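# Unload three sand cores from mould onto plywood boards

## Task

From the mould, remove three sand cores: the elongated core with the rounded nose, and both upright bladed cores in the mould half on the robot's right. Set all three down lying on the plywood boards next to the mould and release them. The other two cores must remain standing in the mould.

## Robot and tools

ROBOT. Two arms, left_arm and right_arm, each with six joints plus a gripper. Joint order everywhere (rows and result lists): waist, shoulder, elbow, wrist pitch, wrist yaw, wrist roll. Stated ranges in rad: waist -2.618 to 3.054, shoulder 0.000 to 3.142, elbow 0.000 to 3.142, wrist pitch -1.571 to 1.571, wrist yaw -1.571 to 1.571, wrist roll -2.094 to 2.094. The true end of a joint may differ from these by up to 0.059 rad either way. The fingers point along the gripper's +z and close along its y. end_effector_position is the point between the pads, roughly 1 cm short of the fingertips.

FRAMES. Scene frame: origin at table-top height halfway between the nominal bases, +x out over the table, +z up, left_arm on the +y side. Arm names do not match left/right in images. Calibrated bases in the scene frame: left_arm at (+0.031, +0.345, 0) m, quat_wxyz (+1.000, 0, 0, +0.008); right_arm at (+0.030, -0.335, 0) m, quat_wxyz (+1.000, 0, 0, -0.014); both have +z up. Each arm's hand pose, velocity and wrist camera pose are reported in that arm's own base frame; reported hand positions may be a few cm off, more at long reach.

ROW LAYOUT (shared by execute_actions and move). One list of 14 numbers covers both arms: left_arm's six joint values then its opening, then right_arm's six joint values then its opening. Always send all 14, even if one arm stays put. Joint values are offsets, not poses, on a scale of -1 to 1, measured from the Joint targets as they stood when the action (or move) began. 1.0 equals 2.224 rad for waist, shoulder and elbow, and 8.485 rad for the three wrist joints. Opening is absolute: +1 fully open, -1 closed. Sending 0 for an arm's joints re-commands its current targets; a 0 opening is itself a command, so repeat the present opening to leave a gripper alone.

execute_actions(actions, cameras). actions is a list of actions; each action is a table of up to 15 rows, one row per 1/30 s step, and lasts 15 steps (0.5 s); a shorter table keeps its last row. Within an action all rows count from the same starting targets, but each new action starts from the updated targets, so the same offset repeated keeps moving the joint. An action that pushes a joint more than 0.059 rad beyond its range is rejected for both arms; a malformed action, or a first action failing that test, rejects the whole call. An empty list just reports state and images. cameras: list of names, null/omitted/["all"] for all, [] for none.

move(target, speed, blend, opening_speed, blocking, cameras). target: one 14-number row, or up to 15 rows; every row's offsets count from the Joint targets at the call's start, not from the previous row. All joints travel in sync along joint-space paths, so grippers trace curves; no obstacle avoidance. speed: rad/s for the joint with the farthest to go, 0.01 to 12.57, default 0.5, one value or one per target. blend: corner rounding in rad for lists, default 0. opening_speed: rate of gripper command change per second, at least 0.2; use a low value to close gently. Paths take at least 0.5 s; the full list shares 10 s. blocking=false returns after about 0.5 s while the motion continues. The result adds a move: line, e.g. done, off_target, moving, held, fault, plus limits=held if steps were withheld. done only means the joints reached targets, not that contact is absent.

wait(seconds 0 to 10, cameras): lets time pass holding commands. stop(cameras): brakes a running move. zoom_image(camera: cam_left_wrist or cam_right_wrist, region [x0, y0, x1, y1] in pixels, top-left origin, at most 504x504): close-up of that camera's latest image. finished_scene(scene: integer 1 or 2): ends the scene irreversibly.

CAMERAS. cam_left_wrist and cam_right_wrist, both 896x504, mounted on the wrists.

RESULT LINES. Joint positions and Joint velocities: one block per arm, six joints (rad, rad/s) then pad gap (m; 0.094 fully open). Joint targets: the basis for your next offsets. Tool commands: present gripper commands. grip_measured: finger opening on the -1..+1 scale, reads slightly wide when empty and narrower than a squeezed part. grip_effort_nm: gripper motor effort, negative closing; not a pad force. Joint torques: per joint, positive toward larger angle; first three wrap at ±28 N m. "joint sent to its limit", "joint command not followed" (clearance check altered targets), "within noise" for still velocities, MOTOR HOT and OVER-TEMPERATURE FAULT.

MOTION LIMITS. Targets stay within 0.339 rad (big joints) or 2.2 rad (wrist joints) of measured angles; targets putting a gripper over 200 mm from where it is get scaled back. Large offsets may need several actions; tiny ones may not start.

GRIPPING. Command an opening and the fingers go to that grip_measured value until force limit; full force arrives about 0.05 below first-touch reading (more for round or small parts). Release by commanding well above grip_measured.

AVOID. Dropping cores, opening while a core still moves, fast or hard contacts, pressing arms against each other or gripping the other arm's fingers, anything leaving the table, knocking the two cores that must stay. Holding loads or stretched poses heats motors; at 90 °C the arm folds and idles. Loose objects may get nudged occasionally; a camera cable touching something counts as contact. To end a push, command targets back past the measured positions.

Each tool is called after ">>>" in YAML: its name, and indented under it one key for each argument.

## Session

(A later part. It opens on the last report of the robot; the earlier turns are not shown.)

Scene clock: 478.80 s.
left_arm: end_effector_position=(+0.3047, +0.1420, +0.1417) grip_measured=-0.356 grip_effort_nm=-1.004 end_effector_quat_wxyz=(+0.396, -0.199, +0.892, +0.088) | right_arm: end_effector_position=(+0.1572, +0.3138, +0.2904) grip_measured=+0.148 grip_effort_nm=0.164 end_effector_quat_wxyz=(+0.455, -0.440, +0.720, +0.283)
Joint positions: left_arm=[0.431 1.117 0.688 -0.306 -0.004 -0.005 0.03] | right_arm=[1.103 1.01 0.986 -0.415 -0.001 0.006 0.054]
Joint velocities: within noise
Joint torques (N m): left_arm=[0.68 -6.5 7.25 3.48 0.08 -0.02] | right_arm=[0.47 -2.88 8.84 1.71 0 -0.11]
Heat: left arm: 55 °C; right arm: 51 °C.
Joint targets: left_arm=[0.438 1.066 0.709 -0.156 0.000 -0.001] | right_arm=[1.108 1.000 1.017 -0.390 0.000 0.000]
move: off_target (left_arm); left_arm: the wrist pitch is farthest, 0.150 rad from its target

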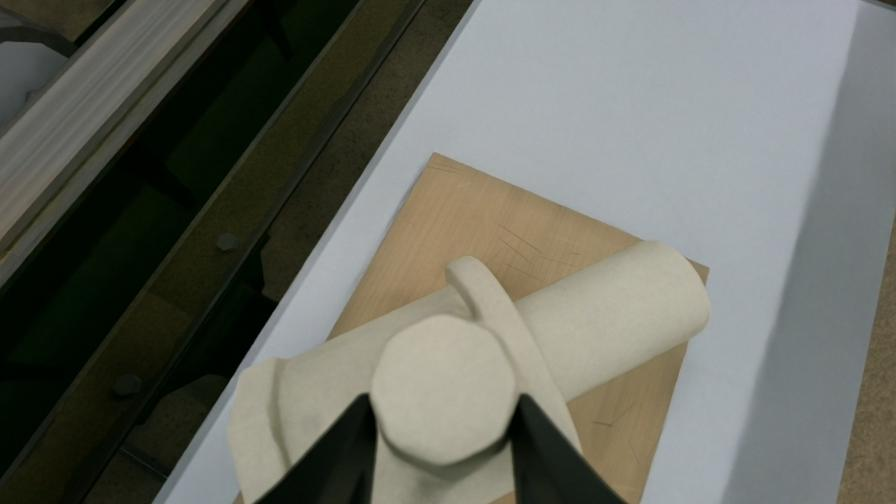

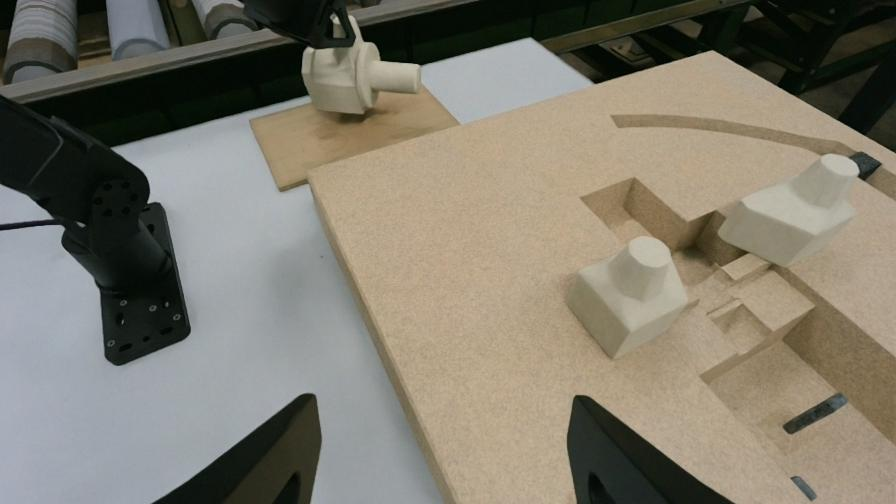

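>>> move:
  target: [0,0.001,-0.0103,0.0029,0,0,-0.4,0,0,0,0,0,0,0.15]
  speed: 0.1
  cameras: []

>>> move:
  target: [0,0.001,-0.0103,0.0029,0,0,-0.4,0,0,0,0,0,0,0.15]
  speed: 0.1

>>> zoom_image:
  camera: "cam_right_wrist"
  region: [230, 0, 480, 200]

Scene clock: 483.67 s.
left_arm: end_effector_position=(+0.3040, +0.1417, +0.1366) grip_measured=-0.356 grip_effort_nm=-1.009 end_effector_quat_wxyz=(+0.397, -0.199, +0.892, +0.088) | right_arm: end_effector_position=(+0.1572, +0.3138, +0.2904) grip_measured=+0.148 grip_effort_nm=0.159 end_effector_quat_wxyz=(+0.456, -0.440, +0.720, +0.283)
Joint positions: left_arm=[0.431 1.117 0.666 -0.283 -0.004 -0.005 0.03] | right_arm=[1.103 1.01 0.986 -0.414 -0.001 0.006 0.054]
Joint velocities: within noise
Joint torques (N m): left_arm=[0.57 -6.35 7.15 3.51 0.07 -0.01] | right_arm=[0.49 -2.92 8.87 1.71 0 -0.11]
Heat: left arm: 57 °C; right arm: 51 °C.
Joint targets: left_arm=[0.438 1.069 0.686 -0.132 0.000 -0.001] | right_arm=[1.108 1.000 1.017 -0.390 0.000 0.000]
move: off_target (left_arm); left_arm: the wrist pitch is farthest, 0.152 rad from its target
No camera images: "cameras" was empty.

Scene clock: 484.67 s.
left_arm: end_effector_position=(+0.3030, +0.1412, +0.1313) grip_measured=-0.356 grip_effort_nm=-0.999 end_effector_quat_wxyz=(+0.397, -0.198, +0.892, +0.088) | right_arm: end_effector_position=(+0.1572, +0.3138, +0.2904) grip_measured=+0.148 grip_effort_nm=0.159 end_effector_quat_wxyz=(+0.456, -0.440, +0.720, +0.283)
Joint positions: left_arm=[0.431 1.117 0.643 -0.259 -0.004 -0.005 0.03] | right_arm=[1.103 1.01 0.986 -0.414 -0.001 0.006 0.054]
Joint velocities: within noise
Joint torques (N m): left_arm=[0.58 -6.13 7.17 3.5 0.09 -0.02] | right_arm=[0.47 -2.88 8.84 1.7 0 -0.11]
Heat: left arm: 58 °C; right arm: 51 °C.
Joint targets: left_arm=[0.438 1.071 0.663 -0.107 0.000 -0.001] | right_arm=[1.108 1.000 1.017 -0.390 0.000 0.000]
move: off_target (left_arm); left_arm: the wrist pitch is farthest, 0.151 rad from its target

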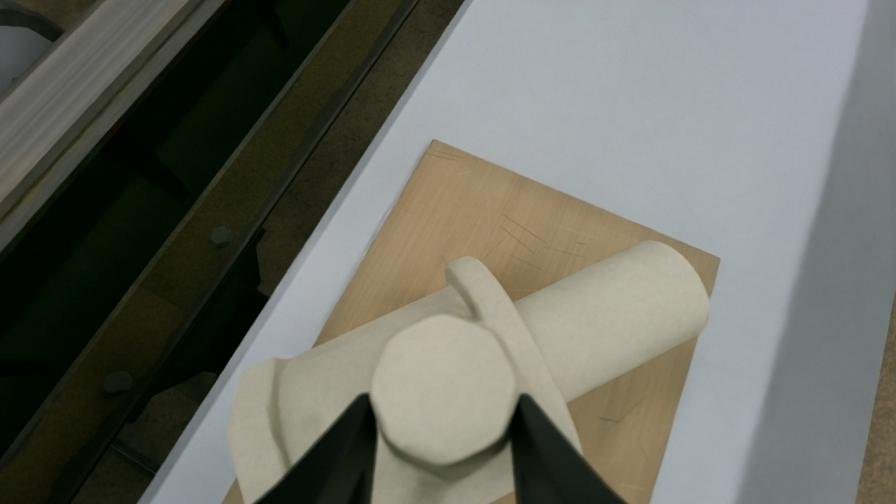

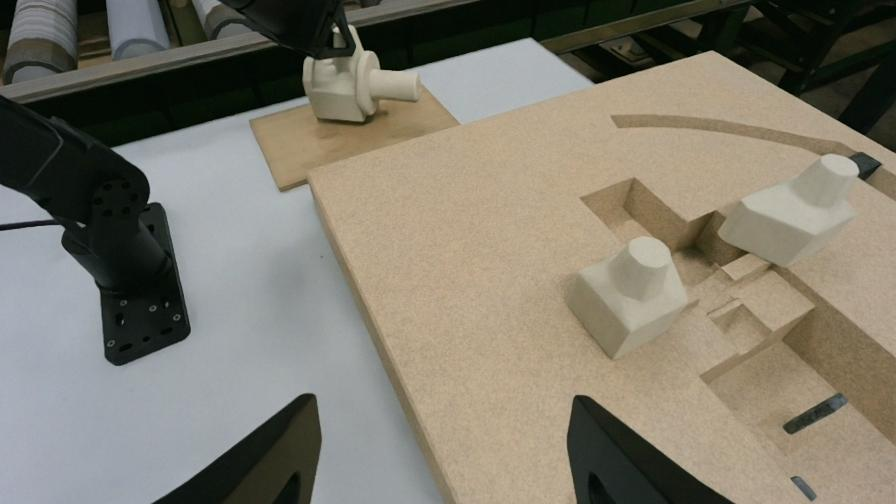

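Scaled by 2.016.

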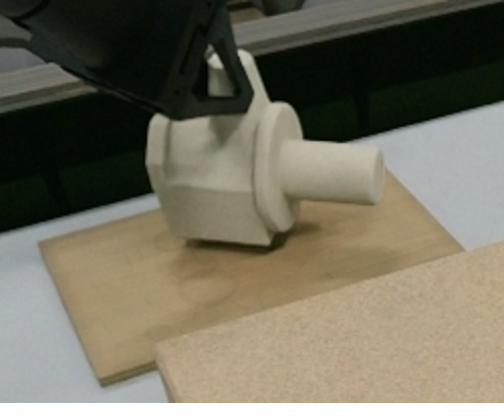

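>>> move:
  target: [0,0.001,-0.0072,0.002,0,0,-0.4,0,0,0,0,0,0,0.15]
  speed: 0.1
  cameras: []

>>> move:
  target: [0,0.001,-0.0072,0.002,0,0,-0.4,0,0,0,0,0,0,0.15]
  speed: 0.1

>>> zoom_image:
  camera: "cam_right_wrist"
  region: [270, 20, 450, 150]

Scene clock: 488.03 s.
left_arm: end_effector_position=(+0.3022, +0.1409, +0.1274) grip_measured=-0.356 grip_effort_nm=-0.999 end_effector_quat_wxyz=(+0.398, -0.198, +0.892, +0.088) | right_arm: end_effector_position=(+0.1572, +0.3138, +0.2904) grip_measured=+0.148 grip_effort_nm=0.159 end_effector_quat_wxyz=(+0.456, -0.440, +0.720, +0.283)
Joint positions: left_arm=[0.431 1.117 0.627 -0.242 -0.004 -0.005 0.03] | right_arm=[1.103 1.01 0.986 -0.414 -0.001 0.006 0.054]
Joint velocities: within noise
Joint torques (N m): left_arm=[0.64 -5.94 7.17 3.52 0.09 -0.01] | right_arm=[0.46 -2.89 8.84 1.7 0 -0.11]
Heat: left arm: 59 °C; right arm: 51 °C.
Joint targets: left_arm=[0.438 1.073 0.647 -0.090 0.000 -0.001] | right_arm=[1.108 1.000 1.017 -0.390 0.000 0.000]
move: off_target (left_arm); left_arm: the wrist pitch is farthest, 0.152 rad from its target
No camera images: "cameras" was empty.

Scene clock: 489.00 s.
left_arm: end_effector_position=(+0.3014, +0.1405, +0.1237) grip_measured=-0.356 grip_effort_nm=-1.004 end_effector_quat_wxyz=(+0.398, -0.198, +0.891, +0.088) | right_arm: end_effector_position=(+0.1572, +0.3138, +0.2904) grip_measured=+0.148 grip_effort_nm=0.154 end_effector_quat_wxyz=(+0.456, -0.440, +0.720, +0.283)
Joint positions: left_arm=[0.431 1.117 0.611 -0.225 -0.004 -0.005 0.03] | right_arm=[1.103 1.01 0.986 -0.414 -0.001 0.006 0.054]
Joint velocities: within noise
Joint torques (N m): left_arm=[0.53 -5.79 7.12 3.5 0.07 -0.02] | right_arm=[0.47 -2.91 8.85 1.71 0 -0.11]
Heat: left arm: 59 °C; right arm: 51 °C.
Joint targets: left_arm=[0.438 1.075 0.631 -0.073 0.000 -0.001] | right_arm=[1.108 1.000 1.017 -0.390 0.000 0.000]
move: off_target (left_arm); left_arm: the wrist pitch is farthest, 0.152 rad from its target

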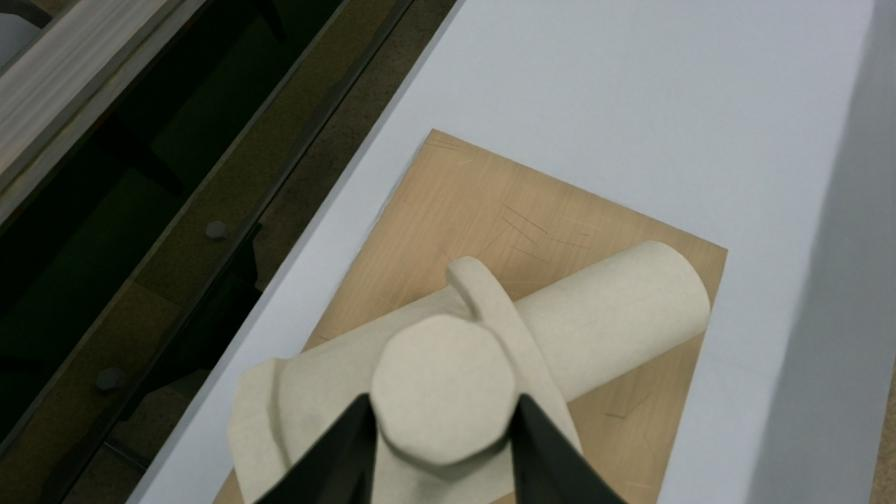

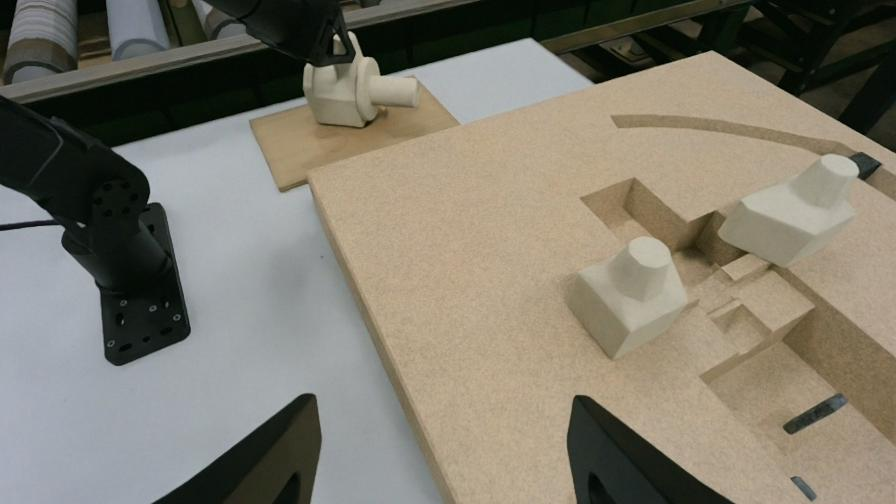

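Scaled by 2.800.

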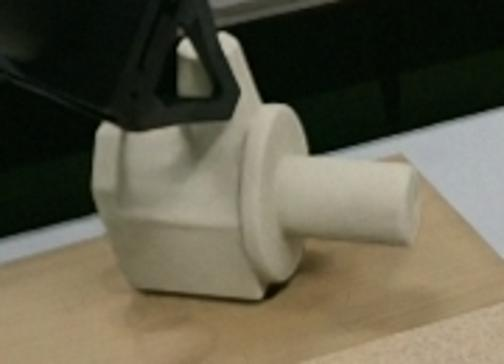

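>>> move:
  target: [0,0.001,-0.0072,0.002,0,0,-0.4,0,0,0,0,0,0,0.15]
  speed: 0.1
  cameras: []

>>> move:
  target: [0,0.001,-0.006,0.001,0,0,-0.4,0,0,0,0,0,0,0.15]
  speed: 0.1

>>> zoom_image:
  camera: "cam_right_wrist"
  region: [270, 20, 450, 150]

Scene clock: 492.83 s.
left_arm: end_effector_position=(+0.3008, +0.1402, +0.1204) grip_measured=-0.356 grip_effort_nm=-1.004 end_effector_quat_wxyz=(+0.399, -0.198, +0.891, +0.088) | right_arm: end_effector_position=(+0.1572, +0.3138, +0.2904) grip_measured=+0.148 grip_effort_nm=0.159 end_effector_quat_wxyz=(+0.456, -0.440, +0.720, +0.283)
Joint positions: left_arm=[0.431 1.117 0.596 -0.209 -0.004 -0.005 0.03] | right_arm=[1.103 1.01 0.986 -0.414 -0.001 0.006 0.054]
Joint velocities: within noise
Joint torques (N m): left_arm=[0.55 -5.65 6.94 3.52 0.07 -0.01] | right_arm=[0.5 -2.89 8.83 1.71 0 -0.11]
Heat: left arm: 60 °C; right arm: 51 °C.
Joint targets: left_arm=[0.438 1.078 0.615 -0.056 0.000 -0.001] | right_arm=[1.108 1.000 1.017 -0.390 0.000 0.000]
move: off_target (left_arm); left_arm: the wrist pitch is farthest, 0.153 rad from its target
No camera images: "cameras" was empty.

Scene clock: 493.57 s.
left_arm: end_effector_position=(+0.3017, +0.1406, +0.1200) grip_measured=-0.356 grip_effort_nm=-1.004 end_effector_quat_wxyz=(+0.403, -0.198, +0.889, +0.089) | right_arm: end_effector_position=(+0.1572, +0.3138, +0.2904) grip_measured=+0.148 grip_effort_nm=0.159 end_effector_quat_wxyz=(+0.456, -0.440, +0.720, +0.283)
Joint positions: left_arm=[0.431 1.117 0.586 -0.189 -0.004 -0.004 0.03] | right_arm=[1.103 1.01 0.986 -0.414 -0.001 0.006 0.054]
Joint velocities: within noise
Joint torques (N m): left_arm=[0.66 -5.42 6.67 3.39 0.07 -0.04] | right_arm=[0.47 -2.88 8.84 1.71 0 -0.11]
Heat: left arm: 61 °C; right arm: 51 °C.
Joint targets: left_arm=[0.438 1.080 0.602 -0.048 0.000 -0.001] | right_arm=[1.108 1.000 1.017 -0.390 0.000 0.000]
move: off_target (left_arm); left_arm: the wrist pitch is farthest, 0.141 rad from its target

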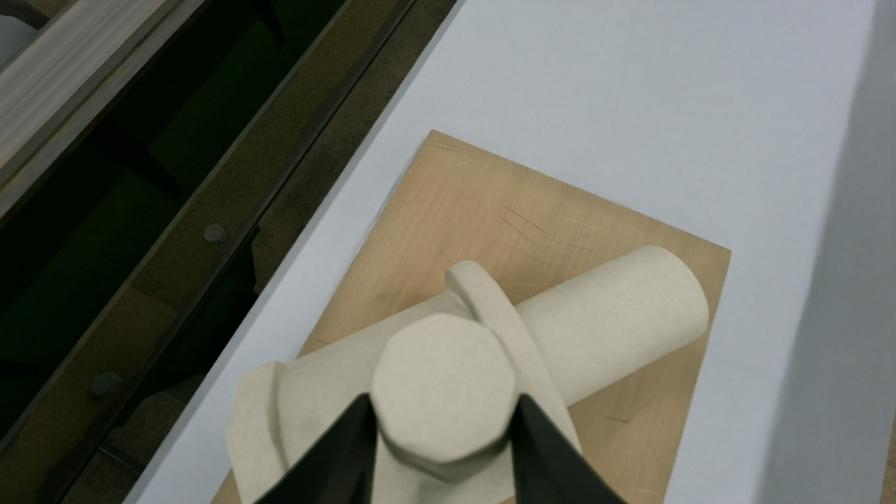

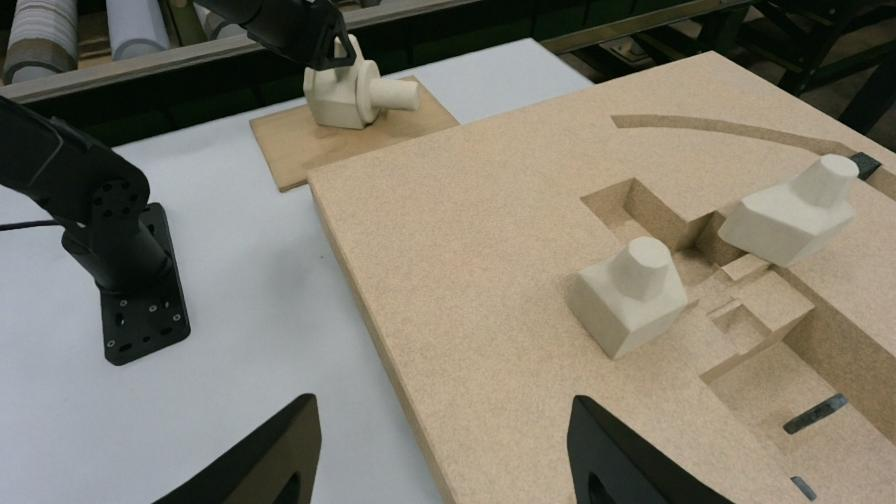

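Scaled by 2.800.

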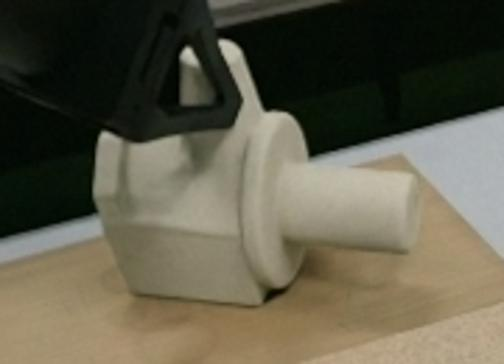

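Contact with the board is confirmed, so I will release and retreat.

>>> move:
  target:
    - [0,0.001,-0.003,0.001,0,0,-0.4,0,0,0,0,0,0,0.15]
    - [0,0.001,-0.003,0.001,0,0,0.3,0,0,0,0,0,0,0.15]
    - [0,-0.06,0.17,-0.045,0,0,0.3,0,0,0,0,0,0,0.15]
  speed: [0.1,0.1,0.5]
  opening_speed: 0.4

>>> zoom_image:
  camera: "cam_right_wrist"
  region: [230, 0, 480, 200]

Scene clock: 501.07 s.
left_arm: end_effector_position=(+0.3069, +0.1428, +0.2922) grip_measured=+0.298 grip_effort_nm=0.144 end_effector_quat_wxyz=(+0.528, -0.182, +0.821, +0.116) | right_arm: end_effector_position=(+0.1572, +0.3139, +0.2905) grip_measured=+0.148 grip_effort_nm=0.159 end_effector_quat_wxyz=(+0.456, -0.440, +0.720, +0.283)
Joint positions: left_arm=[0.431 0.955 0.96 -0.432 -0.003 -0.003 0.061] | right_arm=[1.103 1.01 0.986 -0.414 -0.001 0.006 0.054]
Joint velocities: within noise
Joint torques (N m): left_arm=[0.54 -2.21 7.38 2.14 0.07 -0.02] | right_arm=[0.49 -2.91 8.83 1.7 -0.01 -0.11]
Heat: left arm: 59 °C; right arm: 51 °C.
Joint targets: left_arm=[0.438 0.946 0.980 -0.430 0.000 -0.001] | right_arm=[1.108 1.000 1.017 -0.390 0.000 0.000]
move: done; target 2's new numbers were sent with left_arm's wrist pitch 0.137 rad from that target

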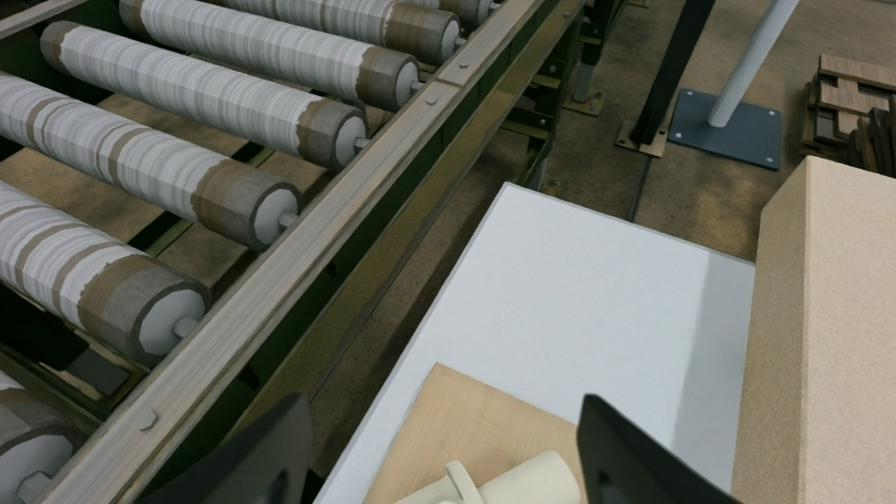

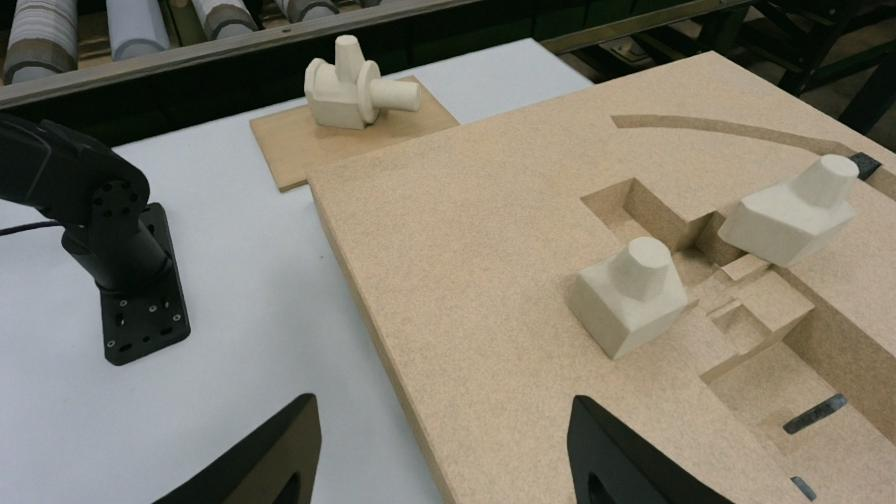

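Scaled by 2.016.

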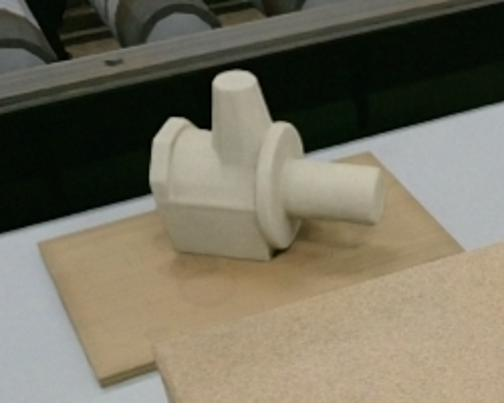

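>>> finished_scene:
  scene: 1

The scene is finished: the task was done.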